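# Put a slip sheet and upright module in each crate

## Task

In every crate, lay exactly one thin slip sheet flat on the crate floor and stand exactly one small metal module on top of that sheet, keeping the module in the same up-down orientation it has at the start; every crate must end up still upright and resting flat on the table.

## Robot and tools

Robot: two FANUC CRX arms. left_arm carries a Robotiq two-finger gripper. right_arm carries a suction cup, 41 mm across the rim. Cameras: cam_high, cam_low, cam_left_wrist, cam_right_wrist, each 896x504 pixels.

Frames: the scene frame has its origin on the table top, halfway between the two nominal bases, with +z up and +x pointing out over the table. left_arm sits on the +y side. These names do not match image left and right. Calibrated bases: left_arm at (-0.030, +0.384, +0.020) m and right_arm at (-0.043, -0.400, +0.020) m, both turned only slightly about z. Each arm reports its poses, and reads its offsets, in its own base axes. Fixed cameras and the table use the scene frame. Printed positions may be off by a few centimetres, more at long reach.

Tool points: for the gripper, end_effector_position is the spot between the pads when closed. The fingers point along the gripper's +z and open along its y. For the cup, it is the rim centre, and the cup faces along its +z. The cup tool gets wider about 3 cm behind the rim.

execute_actions(actions, cameras): actions is a list of actions. Each action is a list of 1 to 15 rows, and each row runs for one 1/30 s step. If an action has fewer than 15 rows, its last row repeats until the action's 0.5 s is up. Every row is one flat list of 16 numbers covering both arms, each number in [-1, 1], in this order:
- left dx, dy, dz, rx, ry, rz
- gripper position, force_limit, speed
- right dx, dy, dz, rx, ry, rz
- suction
The six pose numbers are an offset, not a pose. They count from that arm's Hand target as it stood when the action began, never from the previous row. They are scaled so 1.0 means 0.6 m or 180 degrees, and rx, ry, rz form one rotation vector about the Hand target's position. Sending all zeros re-asks for the current Hand target. An empty actions list just reports state and images.

Gripper numbers are settings, not offsets:
- position: +1 is fully open (85 mm), about -0.8 is pads touching, and -1 closes until something blocks the fingers.
- force_limit and speed: higher means a firmer grip and faster fingers. Both start at +1.
- A new force_limit or speed only takes effect once position changes by at least 0.01.
Suction is on above 0.01 and off at 0.01 or below. Always resend the last gripper and suction values to keep them unchanged, because 0 is itself a command.

move(target, speed, blend, stop_force, zero, blocking, cameras): target is a single 16-number row laid out as above, or a list of up to 15 rows. Every row is an offset from the Hand targets at the start of the move, not from the previous row. Paths are straight lines and all finish together within 10 s.
- speed: in m/s, 0.002 to 1, default 0.25. Give one value, or one per target.
- blend: in m, rounds corners in a list.
- stop_force: in N, 12 to 80, shared by both arms. An arm stops when its push against its direction of travel exceeds this. Use it only slowly, without rotation, and leave it out when backing off a contact.
- zero: true re-zeroes the force before the move.
- blocking=false returns early, but cannot be combined with stop_force.
The result adds a move: line with the outcome (done, off_target, moving, held, fault) and any limits (paced, held). Neither done nor off_target proves nothing was touched.

Other tools:
- wait(seconds 0 to 10) lets time pass.
- stop brakes a running move.
- zoom_image(camera, region=[x0, y0, x1, y1]) enlarges part of a camera's latest image. The region can be at most 504x504 pixels.
- read_manual gives licence texts only.
- finished_scene(scene) ends scene 1 or 2 for good, so call it only when the crates are fully done.

Results:
- Each arm gets end_effector_position (m) and end_effector_quat_wxyz, in its base frame.
- Hand target is the last commanded pose after clipping. Each control step clips commands to within 70 mm and 16 degrees of the measured pose, so an arm can stop short. Resend, or add the missing distance.
- Joint velocities read "within noise" when the arm is still.
- Flange force is the estimated outside force on the tool, along its own axes.
- Gripper object_status: 0 moving, 1 blocked while opening, 2 blocked while closing (a grip), 3 reached its target or pads met. position_measured is in counts: 3 open, 78 is about 60 mm, 130 about 40 mm, 180 about 20 mm, 230 pads together.
- Cup suction_measured is near 0 unsealed and 0.83 or more when airtight. part_present goes to 1 at 0.50 and back to 0 below 0.45.
- A MOTOR HOT line warns of overheating. Holding loads, stretching out or pushing at an unreachable pose all heat motors.

Suction handling: press the whole rim onto a smooth flat face, away from edges and holes. A thin sheet suits the cup. A held part rides up to 16 mm nearer the tool. To let go, set the part down on its support first, then switch suction off and lift more than 22 mm.

Cautions:
- A force of 150 N on an arm, or joint torque at its limit, stops that arm for 10 s. Wrist and forearm joints allow only 38 N m.
- The arms are stiff, so commanding past a firm contact can trigger a fault.
- Don't let the arms or tools touch each other.
- Don't drop parts, release moving parts, slam, or squeeze hard on a part still sitting on something.
- Nothing may end up off the table.
- Loose objects may get nudged now and then, so check the camera images before finishing.

Each tool is called as a command line: name --argument value for each argument, lists and objects as JSON in quotes; but a table of rows of numbers goes row by row, as --pt "numbers of a row", without its own name.

## Session

execute_actions --actions '[]'

Scene clock: 0.00 s.
left_arm: end_effector_position=(+0.2464, +0.5265, +0.0840) position_measured=3 object_status=3 end_effector_quat_wxyz=(-0.511, +0.344, +0.751, +0.238) | right_arm: end_effector_position=(+0.4666, -0.1520, +0.3503) suction_measured=0.00 part_present=0 end_effector_quat_wxyz=(-0.042, +0.184, +0.982, -0.009)
Joint positions: left_arm=[0.691 0.585 0.037 -1.241 -1.391 -1.043] | right_arm=[-0.043 0.175 0.302 0.007 -1.783 -0.327]
Joint velocities: within noise
Flange force (N): no reading
Hand target: left_arm +0.2464, +0.5265, +0.0840; -0.511, +0.344, +0.751, +0.238 | right_arm +0.4666, -0.1520, +0.3503; -0.042, +0.184, +0.982, -0.009

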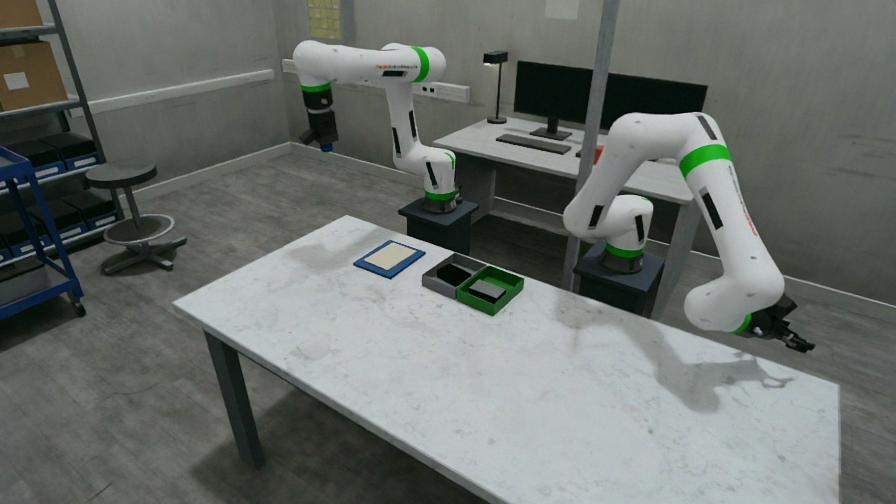

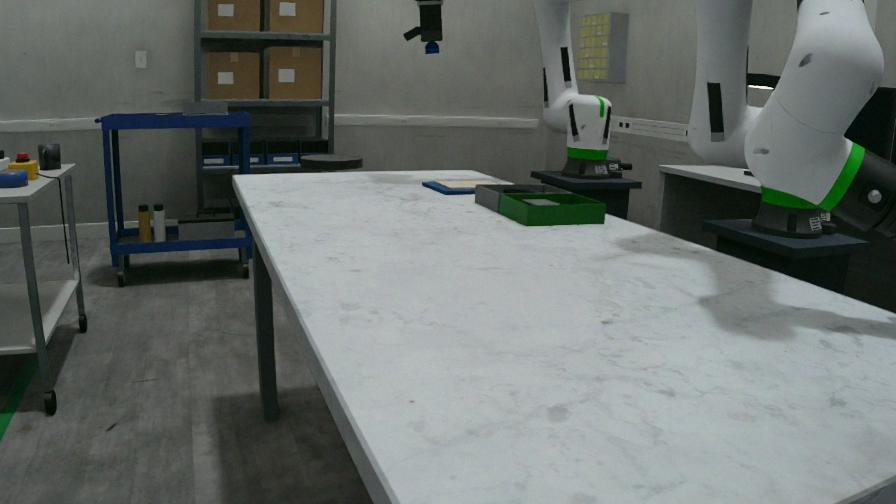

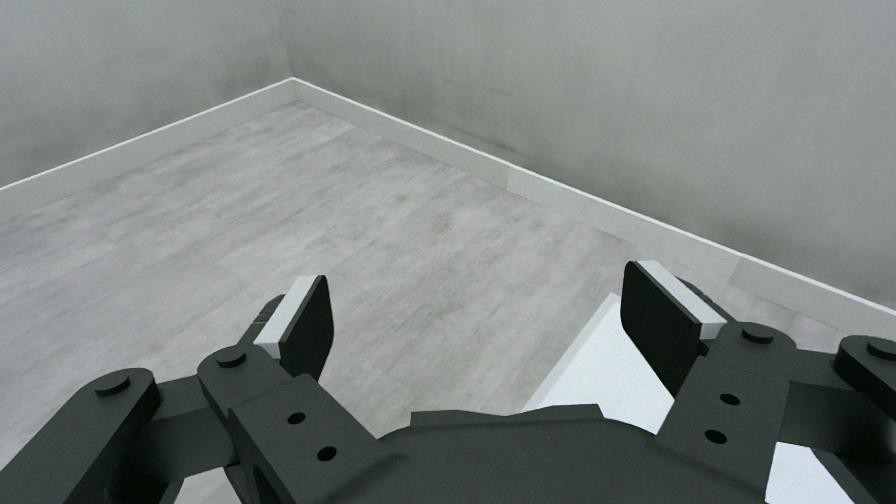

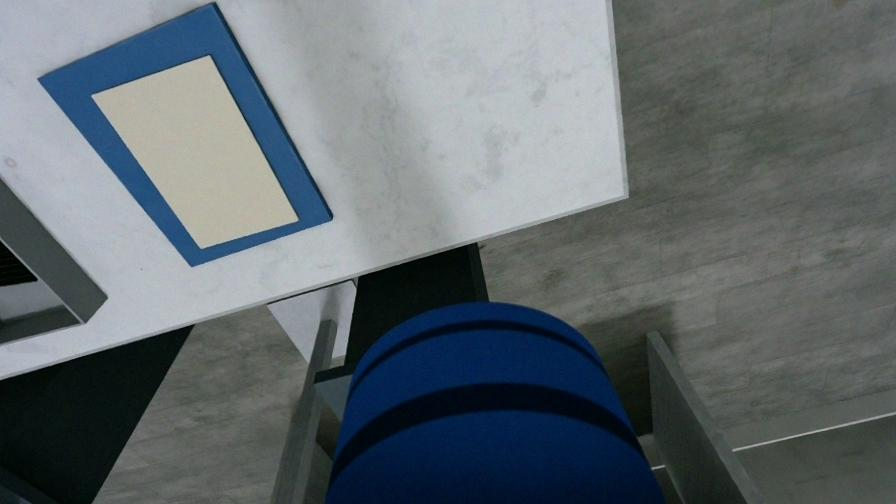

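zoom_image --camera "cam_high" --region '[340, 220, 540, 330]'

zoom_image --camera "cam_low" --region '[410, 160, 620, 240]'

Scaled by 2.520 from the camera's 896x504 image, which has a finer 1280x720 frame.

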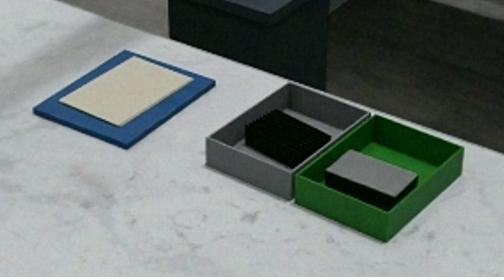

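Scaled by 2.400 from the camera's 896x504 image, which has a finer 1280x720 frame.

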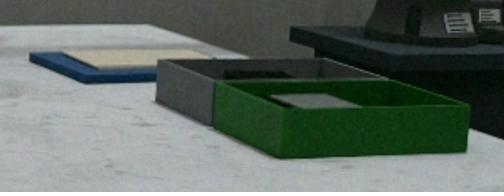

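move --target '[0,0,0,0,0,0,1,1,1,0.139,0.837,0,0.0058,-0.027,0.118,0]'

Scene clock: 4.30 s.
left_arm: end_effector_position=(+0.2464, +0.5265, +0.0840) position_measured=3 object_status=3 end_effector_quat_wxyz=(-0.511, +0.344, +0.751, +0.238) | right_arm: end_effector_position=(+0.5500, +0.3502, +0.3503) suction_measured=0.00 part_present=0 end_effector_quat_wxyz=(+0.000, +0.000, +1.000, +0.000)
Joint positions: left_arm=[0.691 0.585 0.037 -1.241 -1.391 -1.043] | right_arm=[0.768 0.582 0.859 0.001 -1.848 -0.768]
Joint velocities: within noise
Flange force (N): left_arm=[-1.2 -1.7 3.9] | right_arm=[8.1 -4.0 1.2]
Hand target: left_arm +0.2464, +0.5265, +0.0840; -0.511, +0.344, +0.751, +0.238 | right_arm +0.5500, +0.3502, +0.3503; +0.000, +0.000, +1.000, +0.000
Off the commanded pose: left_arm 0.000 m, 0 deg | right_arm 0.000 m, 0 deg.
move: done

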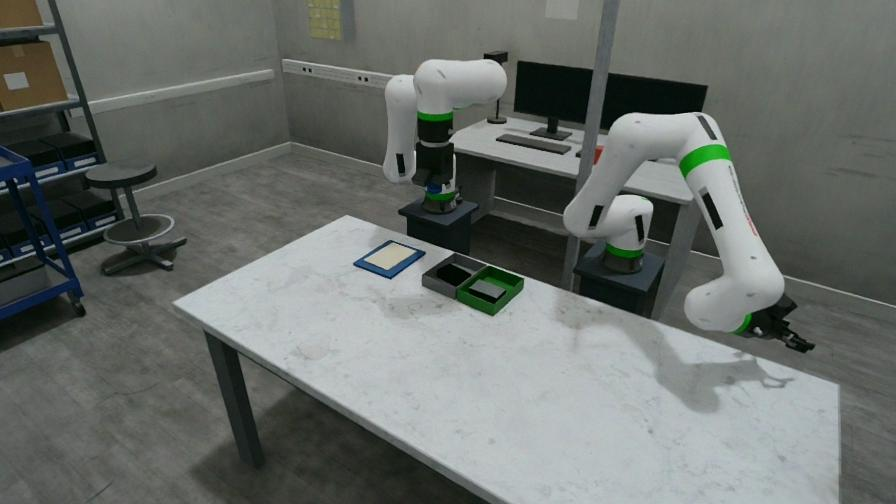

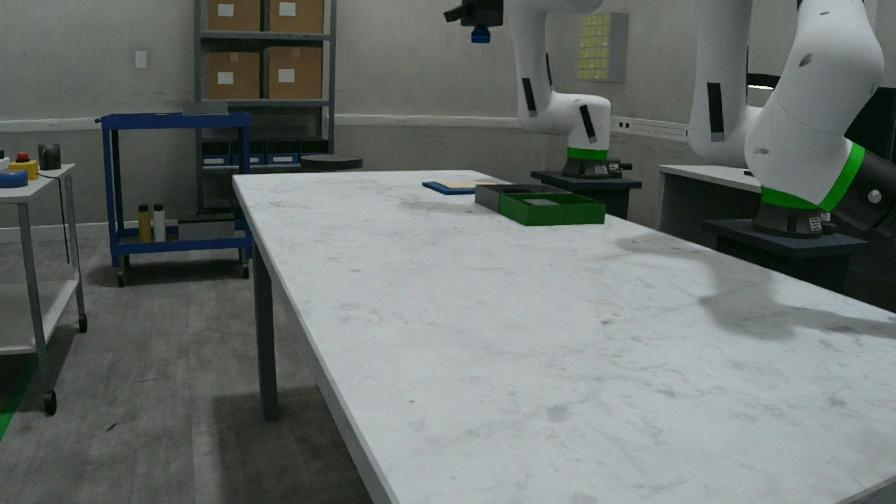

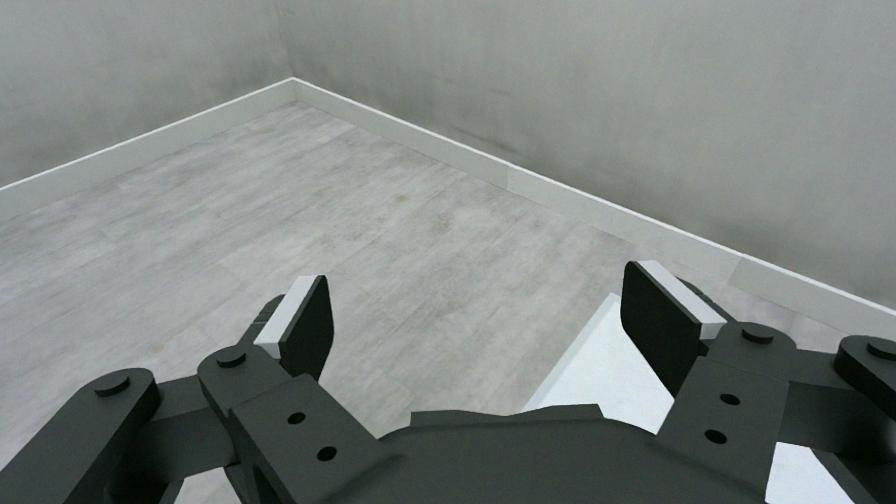

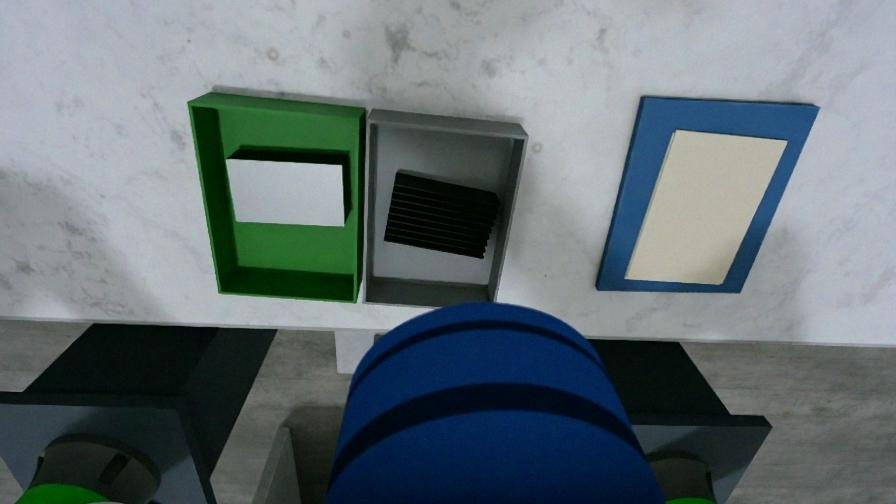

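zoom_image --camera "cam_right_wrist" --region '[170, 70, 540, 320]'

zoom_image --camera "cam_right_wrist" --region '[580, 80, 840, 310]'

Scaled by 1.362 from the camera's 896x504 image, which has a finer 1280x720 frame.

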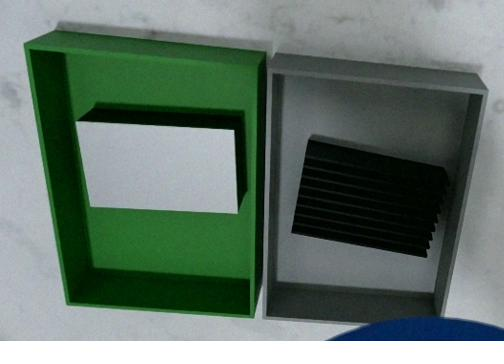

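Scaled by 1.938 from the camera's 896x504 image, which has a finer 1280x720 frame.

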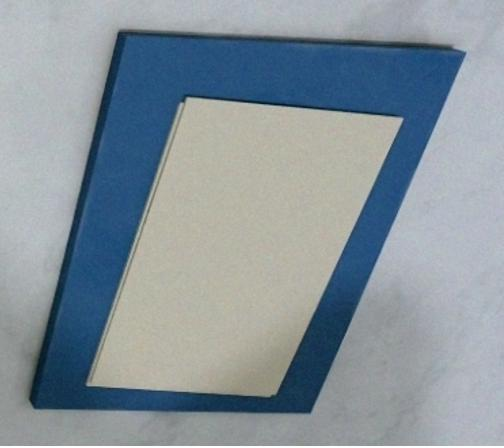

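move --target '[0.2,-0.75,0.3,-0.365,-0.133,-0.198,1,1,1,0,-0.42,-0.1,0,0,0,0]' --cameras '["cam_right_wrist"]'

move --target '[0.0977,-0.594,-0.02,0,0,0,1,1,1,0,0,0,0,0,0,0]'

Scene clock: 12.73 s.
left_arm: end_effector_position=(+0.3664, +0.0765, +0.2640) position_measured=3 object_status=3 end_effector_quat_wxyz=(+0.000, +0.707, +0.708, +0.000) | right_arm: end_effector_position=(+0.5500, +0.0982, +0.2903) suction_measured=0.00 part_present=0 end_effector_quat_wxyz=(+0.000, +0.000, +1.000, +0.000)
Joint positions: left_arm=[0.561 -0.193 -0.219 0 -1.545 -2.13] | right_arm=[0.412 0.28 0.294 0.001 -1.584 -0.412]
Joint velocities: within noise
Flange force (N): left_arm=[4.3 -4.5 2.9] | right_arm=[4.6 0.2 -1.4]
Hand target: left_arm +0.3664, +0.0765, +0.2640; +0.000, +0.707, +0.708, +0.000 | right_arm +0.5500, +0.0982, +0.2903; +0.000, +0.000, +1.000, +0.000
Off the commanded pose: left_arm 0.000 m, 0 deg | right_arm 0.000 m, 0 deg.
move: done
Images, in order (width x height): cam_right_wrist 896x504.

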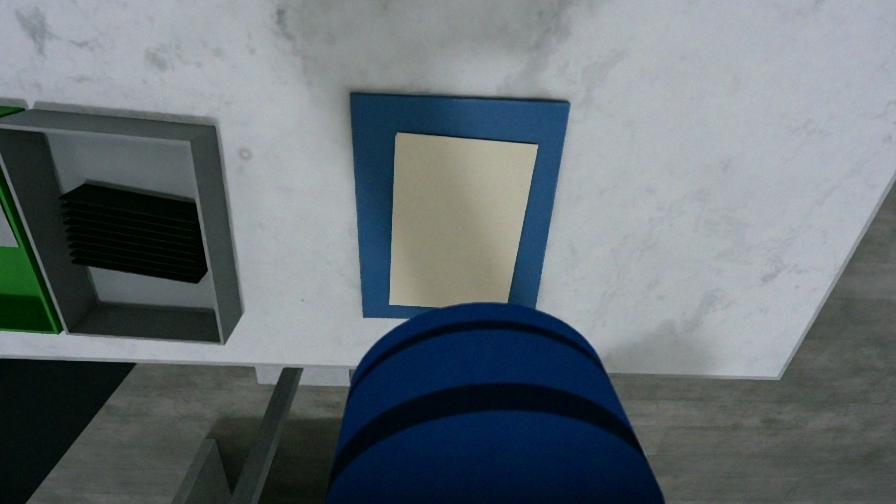

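Scene clock: 14.60 s.
left_arm: end_effector_position=(+0.4250, -0.2798, +0.2520) position_measured=3 object_status=3 end_effector_quat_wxyz=(+0.000, +0.707, +0.708, +0.000) | right_arm: end_effector_position=(+0.5500, +0.0982, +0.2903) suction_measured=0.00 part_present=0 end_effector_quat_wxyz=(+0.000, +0.000, +1.000, +0.000)
Joint positions: left_arm=[-0.324 0.154 0.093 0 -1.511 -1.245] | right_arm=[0.412 0.28 0.294 0.001 -1.584 -0.412]
Joint velocities: within noise
Flange force (N): left_arm=[5.6 -1.1 3.3] | right_arm=[4.1 0.3 -1.7]
Hand target: left_arm +0.4250, -0.2799, +0.2520; +0.000, +0.707, +0.708, +0.000 | right_arm +0.5500, +0.0982, +0.2903; +0.000, +0.000, +1.000, +0.000
Off the commanded pose: left_arm 0.000 m, 0 deg | right_arm 0.000 m, 0 deg.
move: done

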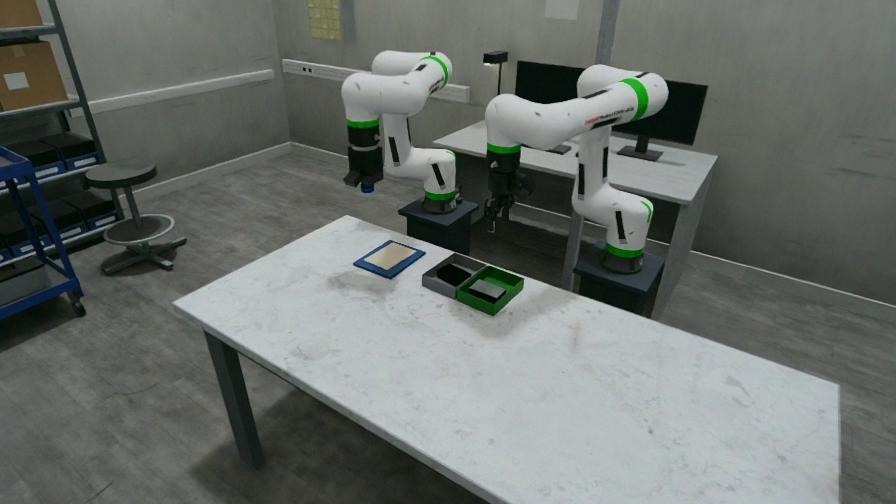

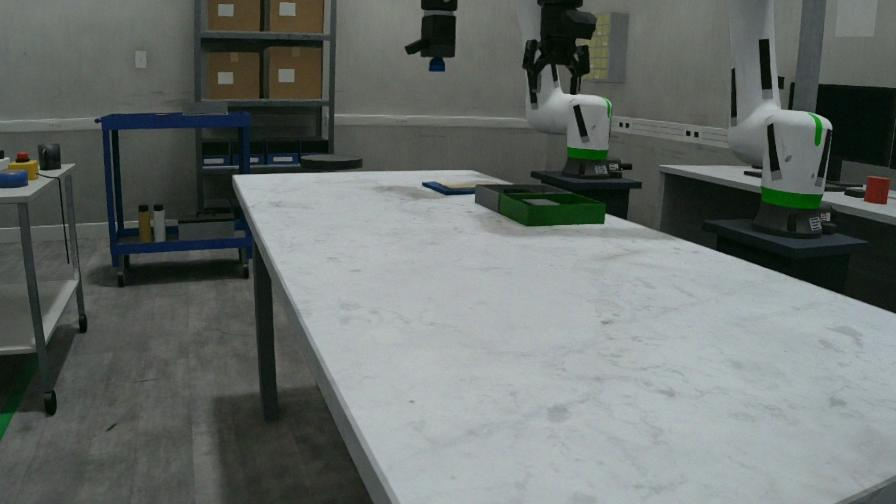

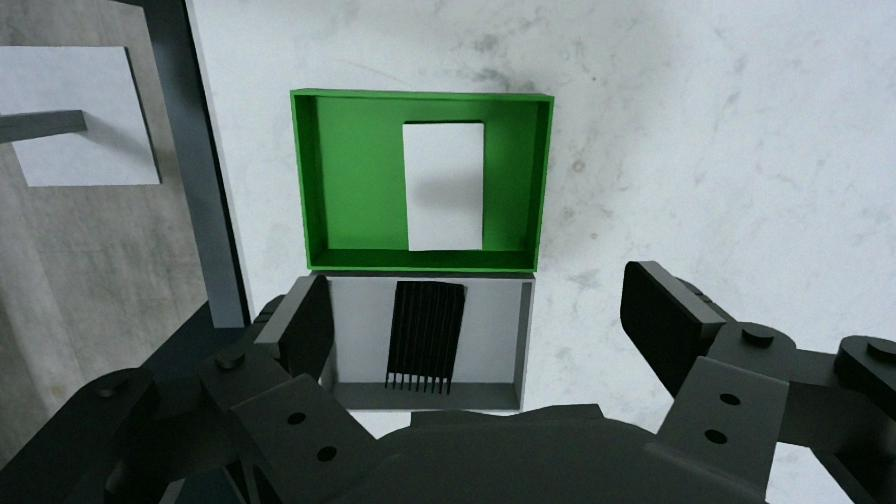

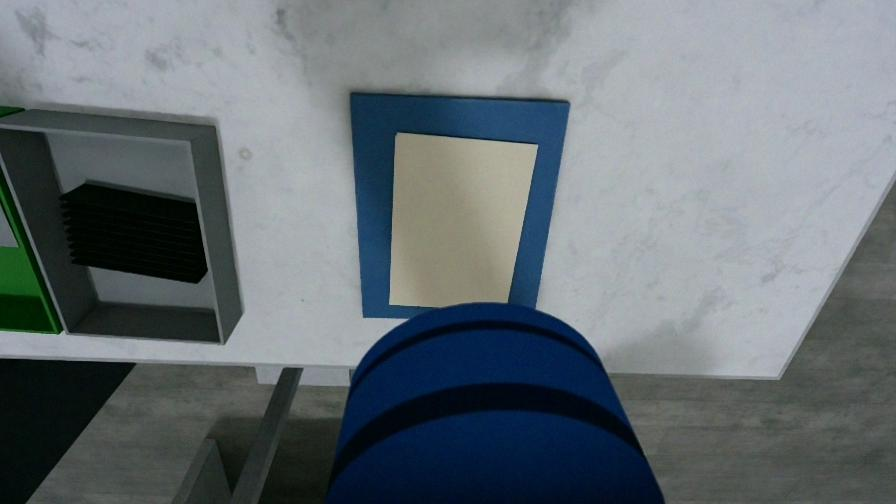

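move --target '[-0.0483,-0.238,-0.203,0,0,-0.032,1,1,1,0,0,0,0,0,0,0]'

Scene clock: 16.40 s.
left_arm: end_effector_position=(+0.3961, -0.4227, +0.1302) position_measured=3 object_status=3 end_effector_quat_wxyz=(+0.000, +0.741, +0.671, +0.000) | right_arm: end_effector_position=(+0.5500, +0.0982, +0.2903) suction_measured=0.00 part_present=0 end_effector_quat_wxyz=(+0.000, +0.000, +1.000, +0.000)
Joint positions: left_arm=[-0.591 0.381 0.09 0 -1.28 -1.078] | right_arm=[0.412 0.28 0.294 0.001 -1.584 -0.412]
Joint velocities: within noise
Flange force (N): left_arm=[3.3 0.8 3.7] | right_arm=[3.7 0.3 -1.7]
Hand target: left_arm +0.3960, -0.4227, +0.1302; +0.000, +0.741, +0.671, +0.000 | right_arm +0.5500, +0.0982, +0.2903; +0.000, +0.000, +1.000, +0.000
Off the commanded pose: left_arm 0.000 m, 0 deg | right_arm 0.000 m, 0 deg.
move: done

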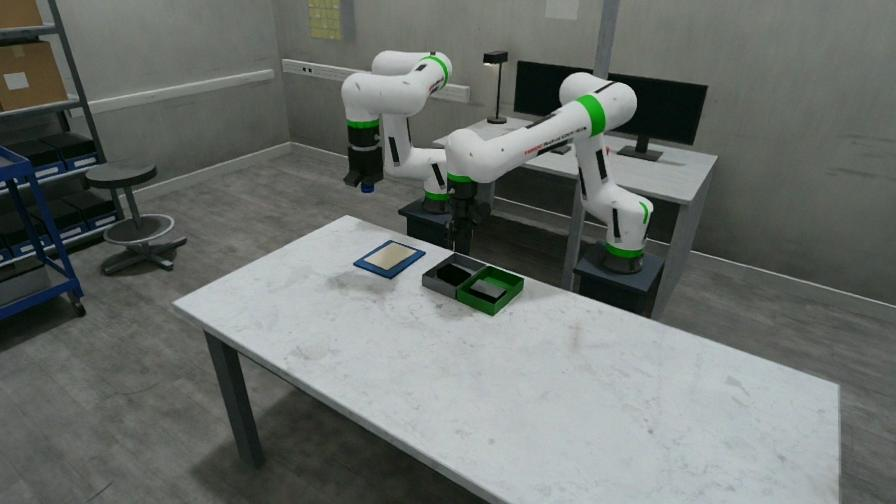

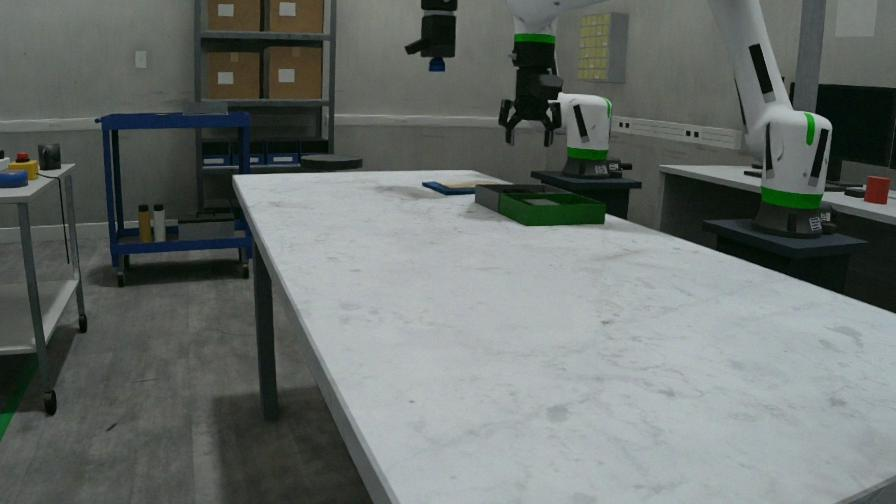

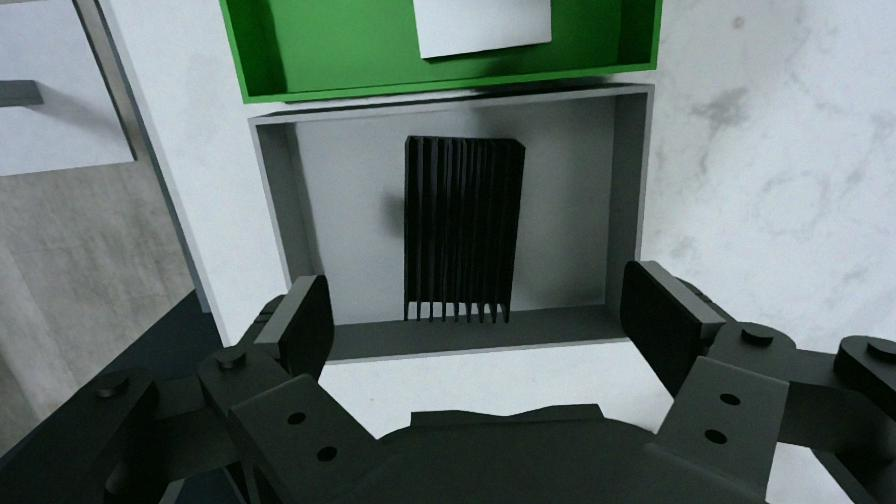

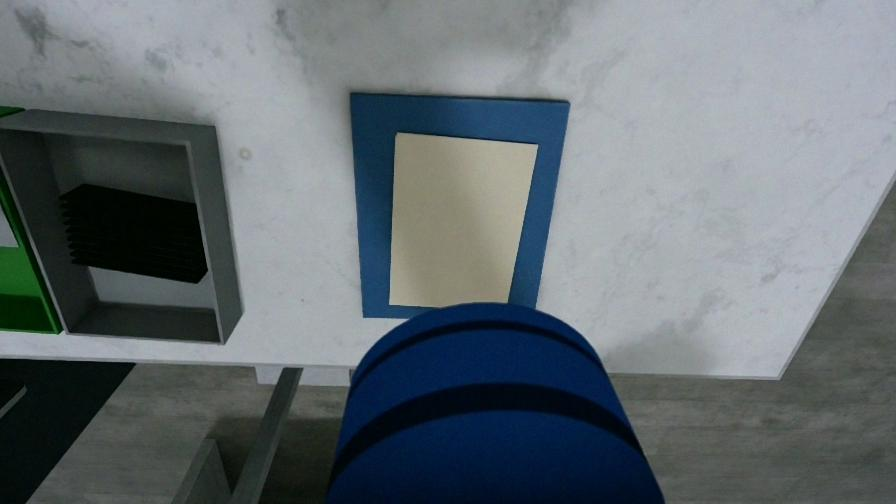

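move --target '[-0.006,-0.001,-0.142,0,0,-0.01,1,1,1,0,0,0,0,0,0,0]' --cameras '["cam_left_wrist","cam_low"]'

zoom_image --camera "cam_low" --region '[440, 90, 640, 230]'

Scene clock: 18.10 s.
left_arm: end_effector_position=(+0.3925, -0.4233, +0.0450) position_measured=3 object_status=3 end_effector_quat_wxyz=(+0.000, +0.752, +0.660, +0.000) | right_arm: end_effector_position=(+0.5500, +0.0982, +0.2903) suction_measured=0.00 part_present=0 end_effector_quat_wxyz=(+0.000, +0.000, +1.000, +0.000)
Joint positions: left_arm=[-0.596 0.454 -0.02 0 -1.097 -1.106] | right_arm=[0.412 0.28 0.294 0.001 -1.584 -0.412]
Joint velocities: within noise
Flange force (N): left_arm=[4.2 -0.2 3.2] | right_arm=[4.1 0.2 -1.7]
Hand target: left_arm +0.3924, -0.4233, +0.0450; +0.000, +0.752, +0.660, +0.000 | right_arm +0.5500, +0.0982, +0.2903; +0.000, +0.000, +1.000, +0.000
Off the commanded pose: left_arm 0.000 m, 0 deg | right_arm 0.000 m, 0 deg.
move: done
Images, in order (width x height): cam_low 896x504, cam_left_wrist 896x504.

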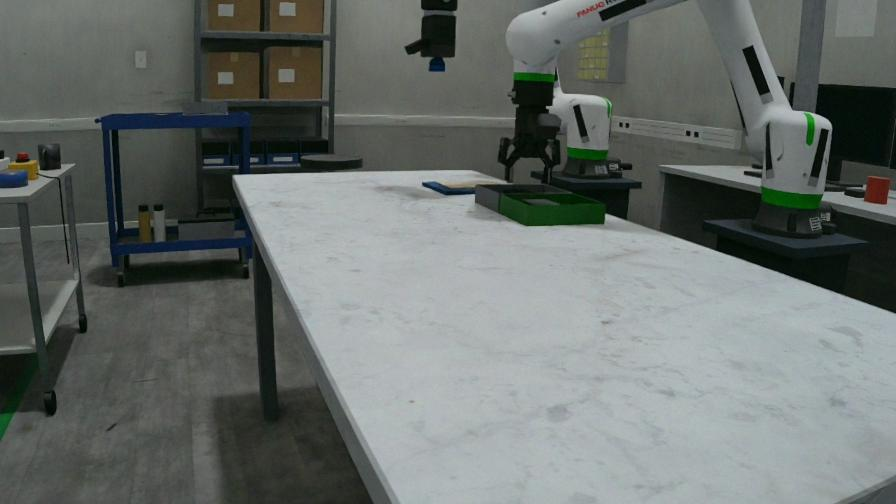

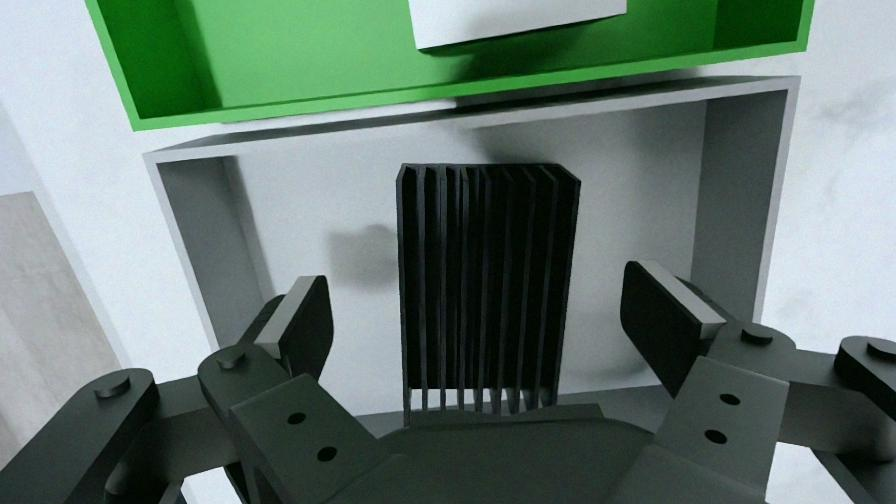

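Scaled by 2.520 from the camera's 896x504 image, which has a finer 1280x720 frame.

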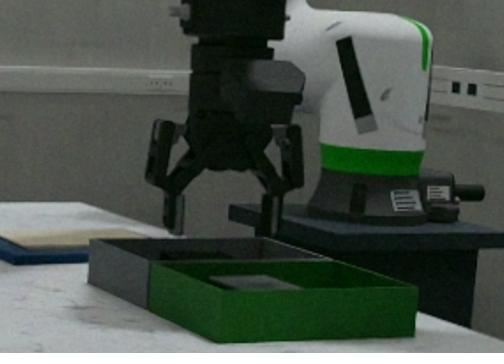

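move --target '[0,0,-0.068,0,0,0,1,1,1,0,0,0,0,0,0,0]' --cameras '["cam_left_wrist","cam_low"]' --speed 0.05 --stop_force 20

zoom_image --camera "cam_low" --region '[440, 90, 640, 230]'

Scene clock: 20.37 s.
left_arm: end_effector_position=(+0.3924, -0.4233, +0.0042) position_measured=3 object_status=3 end_effector_quat_wxyz=(+0.000, +0.752, +0.660, +0.000) | right_arm: end_effector_position=(+0.5500, +0.0982, +0.2903) suction_measured=0.00 part_present=0 end_effector_quat_wxyz=(+0.000, +0.000, +1.000, +0.000)
Joint positions: left_arm=[-0.596 0.503 -0.055 0 -1.013 -1.106] | right_arm=[0.412 0.28 0.294 0.001 -1.584 -0.412]
Joint velocities: within noise
Flange force (N): left_arm=[4.3 0.0 3.0] | right_arm=[4.2 -0.4 -1.7]
Hand target: left_arm +0.3924, -0.4233, +0.0042; +0.000, +0.752, +0.660, +0.000 | right_arm +0.5500, +0.0982, +0.2903; +0.000, +0.000, +1.000, +0.000
Off the commanded pose: left_arm 0.000 m, 0 deg | right_arm 0.000 m, 0 deg.
move: done
Images, in order (width x height): cam_low 896x504, cam_left_wrist 896x504.

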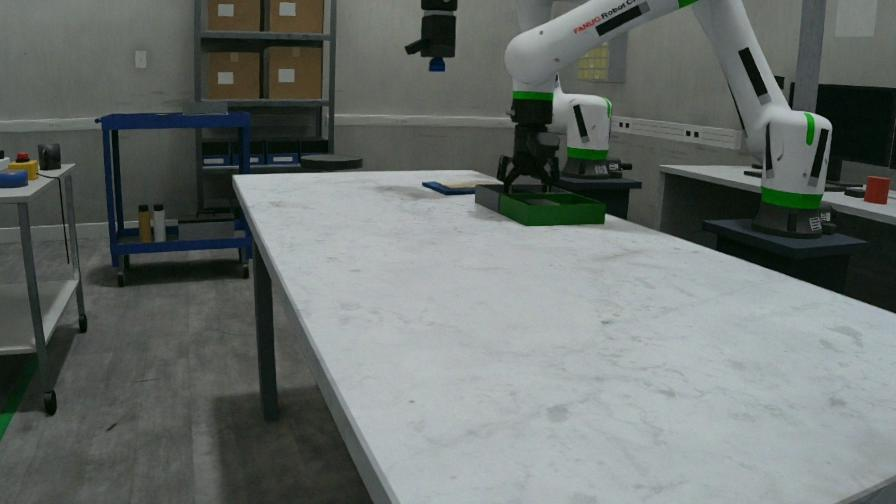

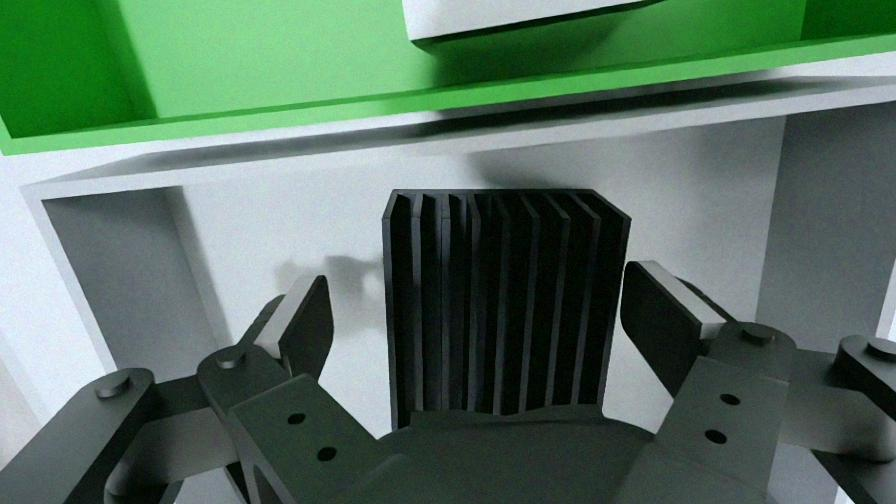

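Scaled by 2.520 from the camera's 896x504 image, which has a finer 1280x720 frame.

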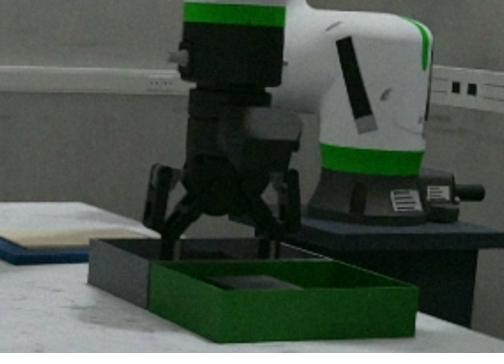

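move --target '[0.008,-0.001,0,0,0,0,1,-0.5,-1,0,0,0,0,0,0,0]' --cameras '["cam_left_wrist"]' --speed 0.05

Scene clock: 21.43 s.
left_arm: end_effector_position=(+0.3972, -0.4239, +0.0042) position_measured=3 object_status=3 end_effector_quat_wxyz=(+0.000, +0.752, +0.660, +0.000) | right_arm: end_effector_position=(+0.5500, +0.0982, +0.2903) suction_measured=0.00 part_present=0 end_effector_quat_wxyz=(+0.000, +0.000, +1.000, +0.000)
Joint positions: left_arm=[-0.592 0.511 -0.043 0 -1.017 -1.109] | right_arm=[0.412 0.28 0.294 0.001 -1.584 -0.412]
Joint velocities: within noise
Flange force (N): left_arm=[4.1 0.0 2.8] | right_arm=[3.6 -0.2 -1.6]
Hand target: left_arm +0.3972, -0.4239, +0.0042; +0.000, +0.752, +0.660, +0.000 | right_arm +0.5500, +0.0982, +0.2903; +0.000, +0.000, +1.000, +0.000
Off the commanded pose: left_arm 0.000 m, 0 deg | right_arm 0.000 m, 0 deg.
move: done
Images, in order (width x height): cam_left_wrist 896x504.

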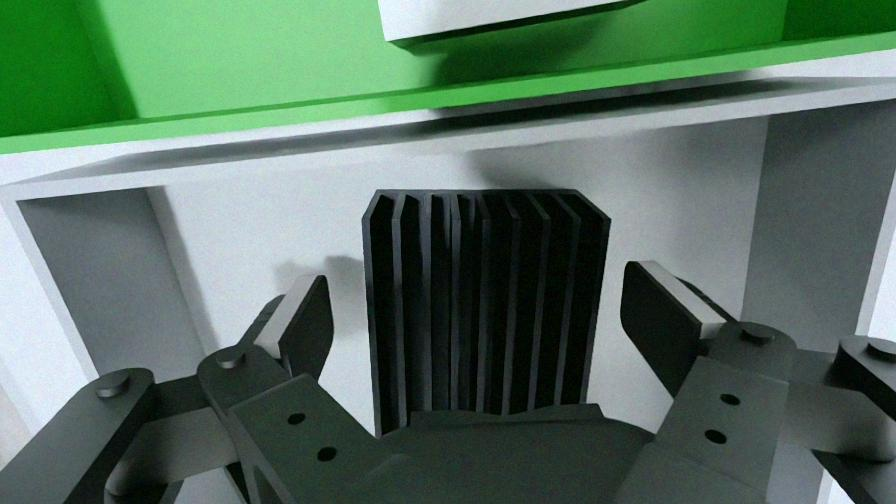

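move --target '[0,0,0,0,0,0,-1,-0.5,-1,0,0,0,0,0,0,0]' --cameras '["cam_left_wrist"]'

wait --seconds 1 --cameras '["cam_left_wrist"]'

Scene clock: 23.30 s.
left_arm: end_effector_position=(+0.3973, -0.4239, +0.0042) position_measured=77 object_status=0 end_effector_quat_wxyz=(+0.000, +0.752, +0.660, +0.000) | right_arm: end_effector_position=(+0.5500, +0.0982, +0.2903) suction_measured=0.00 part_present=0 end_effector_quat_wxyz=(+0.000, +0.000, +1.000, +0.000)
Joint positions: left_arm=[-0.592 0.511 -0.043 0 -1.017 -1.109] | right_arm=[0.412 0.28 0.294 0.001 -1.584 -0.412]
Joint velocities: within noise
Flange force (N): left_arm=[6.1 -1.6 -11.1] | right_arm=[4.6 0.1 -1.6]
Hand target: left_arm +0.3972, -0.4239, +0.0042; +0.000, +0.752, +0.660, +0.000 | right_arm +0.5500, +0.0982, +0.2903; +0.000, +0.000, +1.000, +0.000
Off the commanded pose: left_arm 0.000 m, 0 deg | right_arm 0.000 m, 0 deg.
move: done
Images, in order (width x height): cam_left_wrist 896x504.

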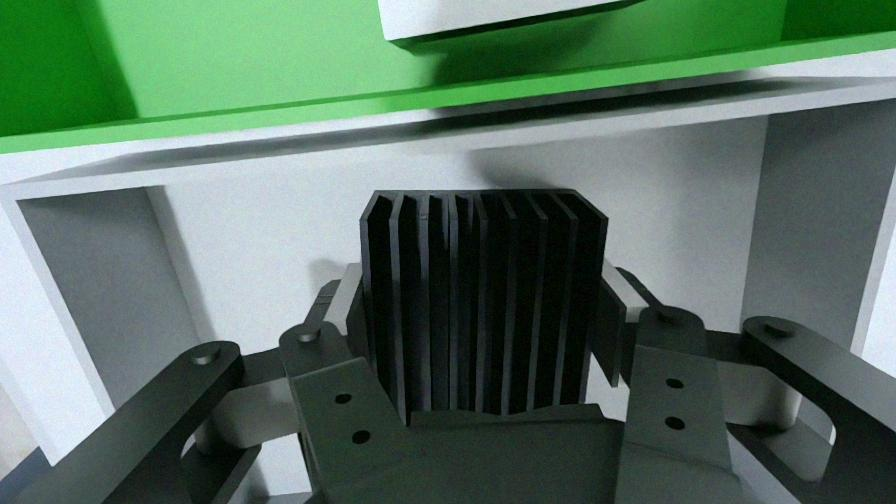

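Scene clock: 24.30 s.
left_arm: end_effector_position=(+0.3973, -0.4239, +0.0042) position_measured=77 object_status=2 end_effector_quat_wxyz=(+0.000, +0.752, +0.660, +0.000) | right_arm: end_effector_position=(+0.5500, +0.0982, +0.2903) suction_measured=0.00 part_present=0 end_effector_quat_wxyz=(+0.000, +0.000, +1.000, +0.000)
Joint positions: left_arm=[-0.592 0.511 -0.043 0 -1.017 -1.109] | right_arm=[0.412 0.28 0.294 0.001 -1.584 -0.412]
Joint velocities: within noise
Flange force (N): left_arm=[6.4 -2.1 -11.6] | right_arm=[3.8 0.2 -1.8]
Hand target: left_arm +0.3972, -0.4239, +0.0042; +0.000, +0.752, +0.660, +0.000 | right_arm +0.5500, +0.0982, +0.2903; +0.000, +0.000, +1.000, +0.000
Off the commanded pose: left_arm 0.000 m, 0 deg | right_arm 0.000 m, 0 deg.
wait: 1.00 s; at rest by 0.17 s
Images, in order (width x height): cam_left_wrist 896x504.

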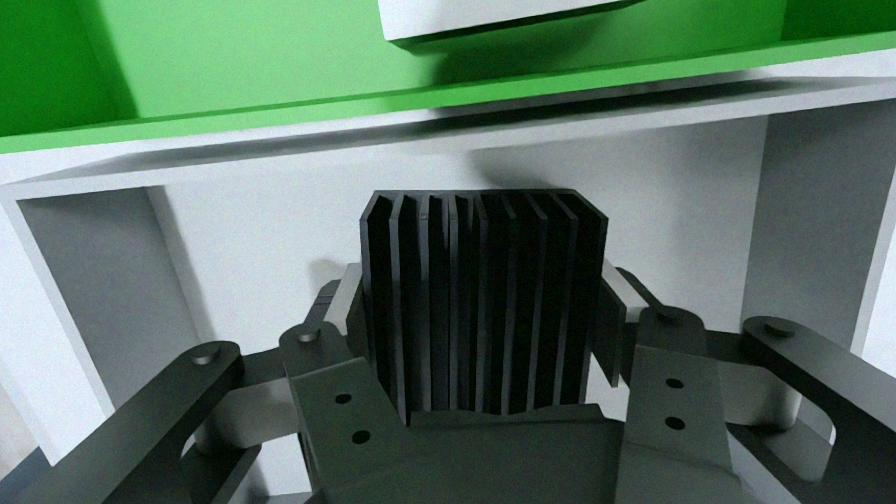

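move --target '[0,0,0.2,0,0,0,-1,-0.5,-1,0,0,0,0,0,0,0]' --cameras '["cam_left_wrist","cam_low","cam_high"]' --speed 0.1

Scene clock: 26.03 s.
left_arm: end_effector_position=(+0.3972, -0.4239, +0.1243) position_measured=77 object_status=2 end_effector_quat_wxyz=(+0.000, +0.752, +0.660, +0.000) | right_arm: end_effector_position=(+0.5500, +0.0982, +0.2903) suction_measured=0.00 part_present=0 end_effector_quat_wxyz=(+0.000, +0.000, +1.000, +0.000)
Joint positions: left_arm=[-0.592 0.389 0.087 0 -1.269 -1.109] | right_arm=[0.412 0.28 0.294 0.001 -1.584 -0.412]
Joint velocities: within noise
Flange force (N): left_arm=[4.5 -0.3 5.5] | right_arm=[3.2 0.5 -2.2]
Hand target: left_arm +0.3972, -0.4239, +0.1242; +0.000, +0.752, +0.660, +0.000 | right_arm +0.5500, +0.0982, +0.2903; +0.000, +0.000, +1.000, +0.000
Off the commanded pose: left_arm 0.000 m, 0 deg | right_arm 0.000 m, 0 deg.
move: done
Images, in order (width x height): cam_high 896x504, cam_low 896x504, cam_left_wrist 896x504.

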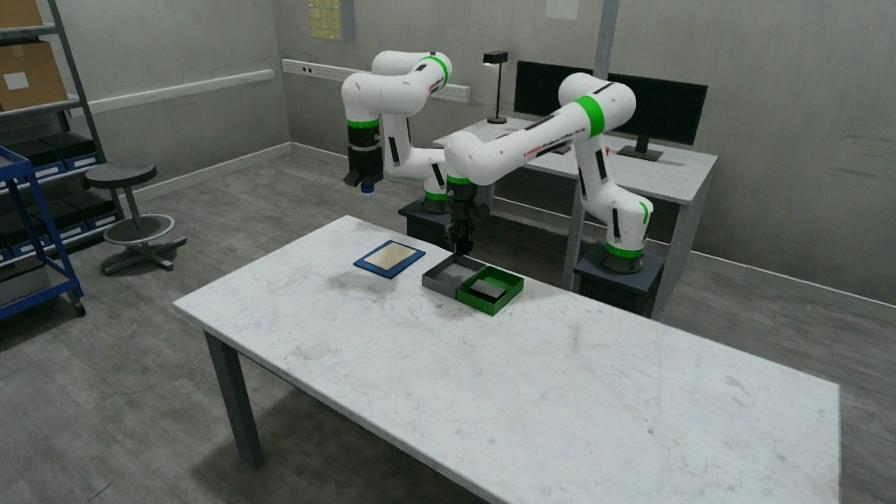

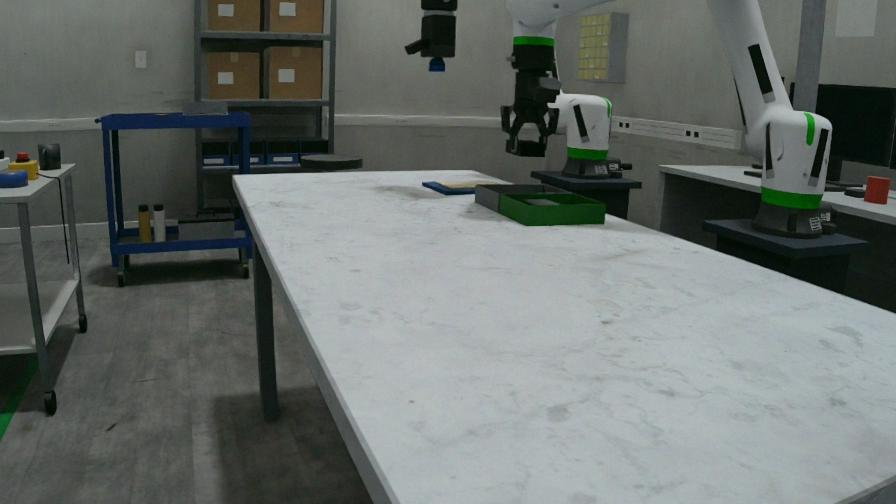

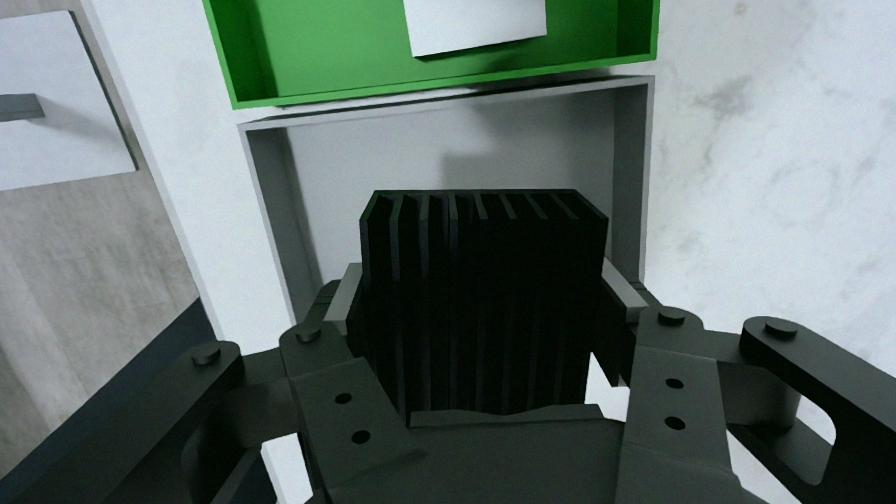

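move --target '[0.05,0.64,0.13,0,0,0,-1,-0.5,-1,-0.1767,0,-0.25,0,0,0,0]' --cameras '["cam_left_wrist","cam_right_wrist","cam_low"]' --speed 0.25

Scene clock: 28.63 s.
left_arm: end_effector_position=(+0.4272, -0.0399, +0.2023) position_measured=77 object_status=2 end_effector_quat_wxyz=(+0.000, +0.752, +0.660, +0.000) | right_arm: end_effector_position=(+0.4440, +0.0982, +0.1403) suction_measured=0.00 part_present=0 end_effector_quat_wxyz=(+0.000, +0.000, +1.000, +0.000)
Joint positions: left_arm=[0.215 -0.033 -0.221 0 -1.383 -1.916] | right_arm=[0.508 0.087 -0.29 0.001 -1.193 -0.509]
Joint velocities: within noise
Flange force (N): left_arm=[3.8 -4.4 5.4] | right_arm=[2.9 0.5 -3.1]
Hand target: left_arm +0.4272, -0.0399, +0.2022; +0.000, +0.752, +0.660, +0.000 | right_arm +0.4440, +0.0982, +0.1403; +0.000, +0.000, +1.000, +0.000
Off the commanded pose: left_arm 0.000 m, 0 deg | right_arm 0.000 m, 0 deg.
move: done
Images, in order (width x height): cam_low 896x504, cam_left_wrist 896x504, cam_right_wrist 896x504.

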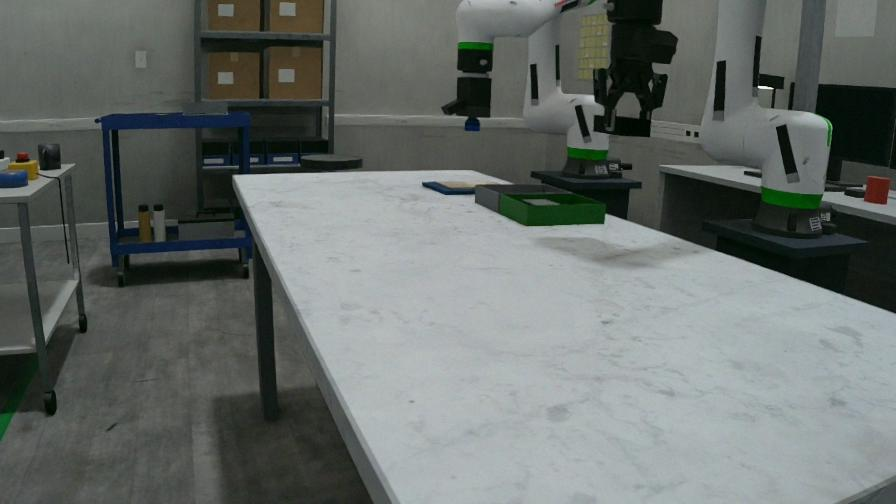

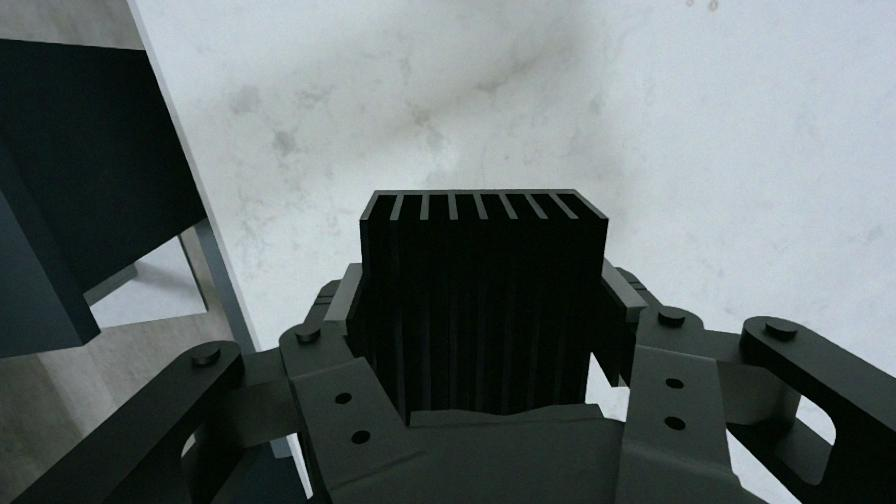

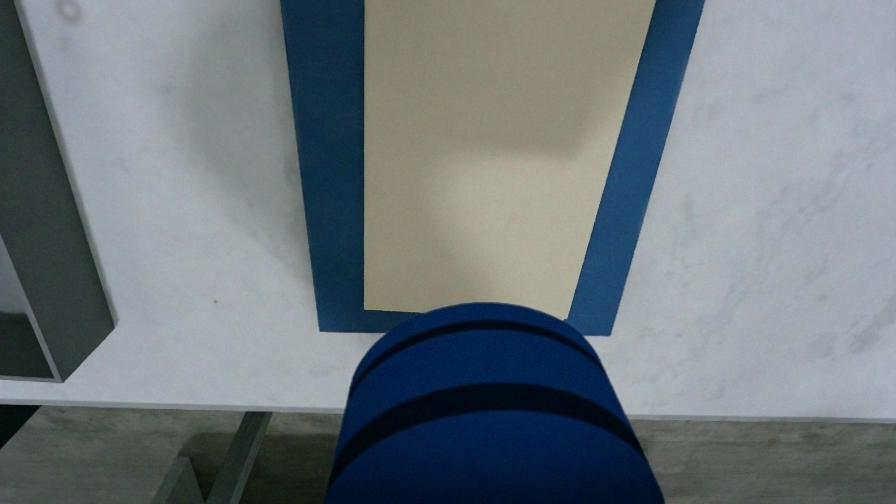

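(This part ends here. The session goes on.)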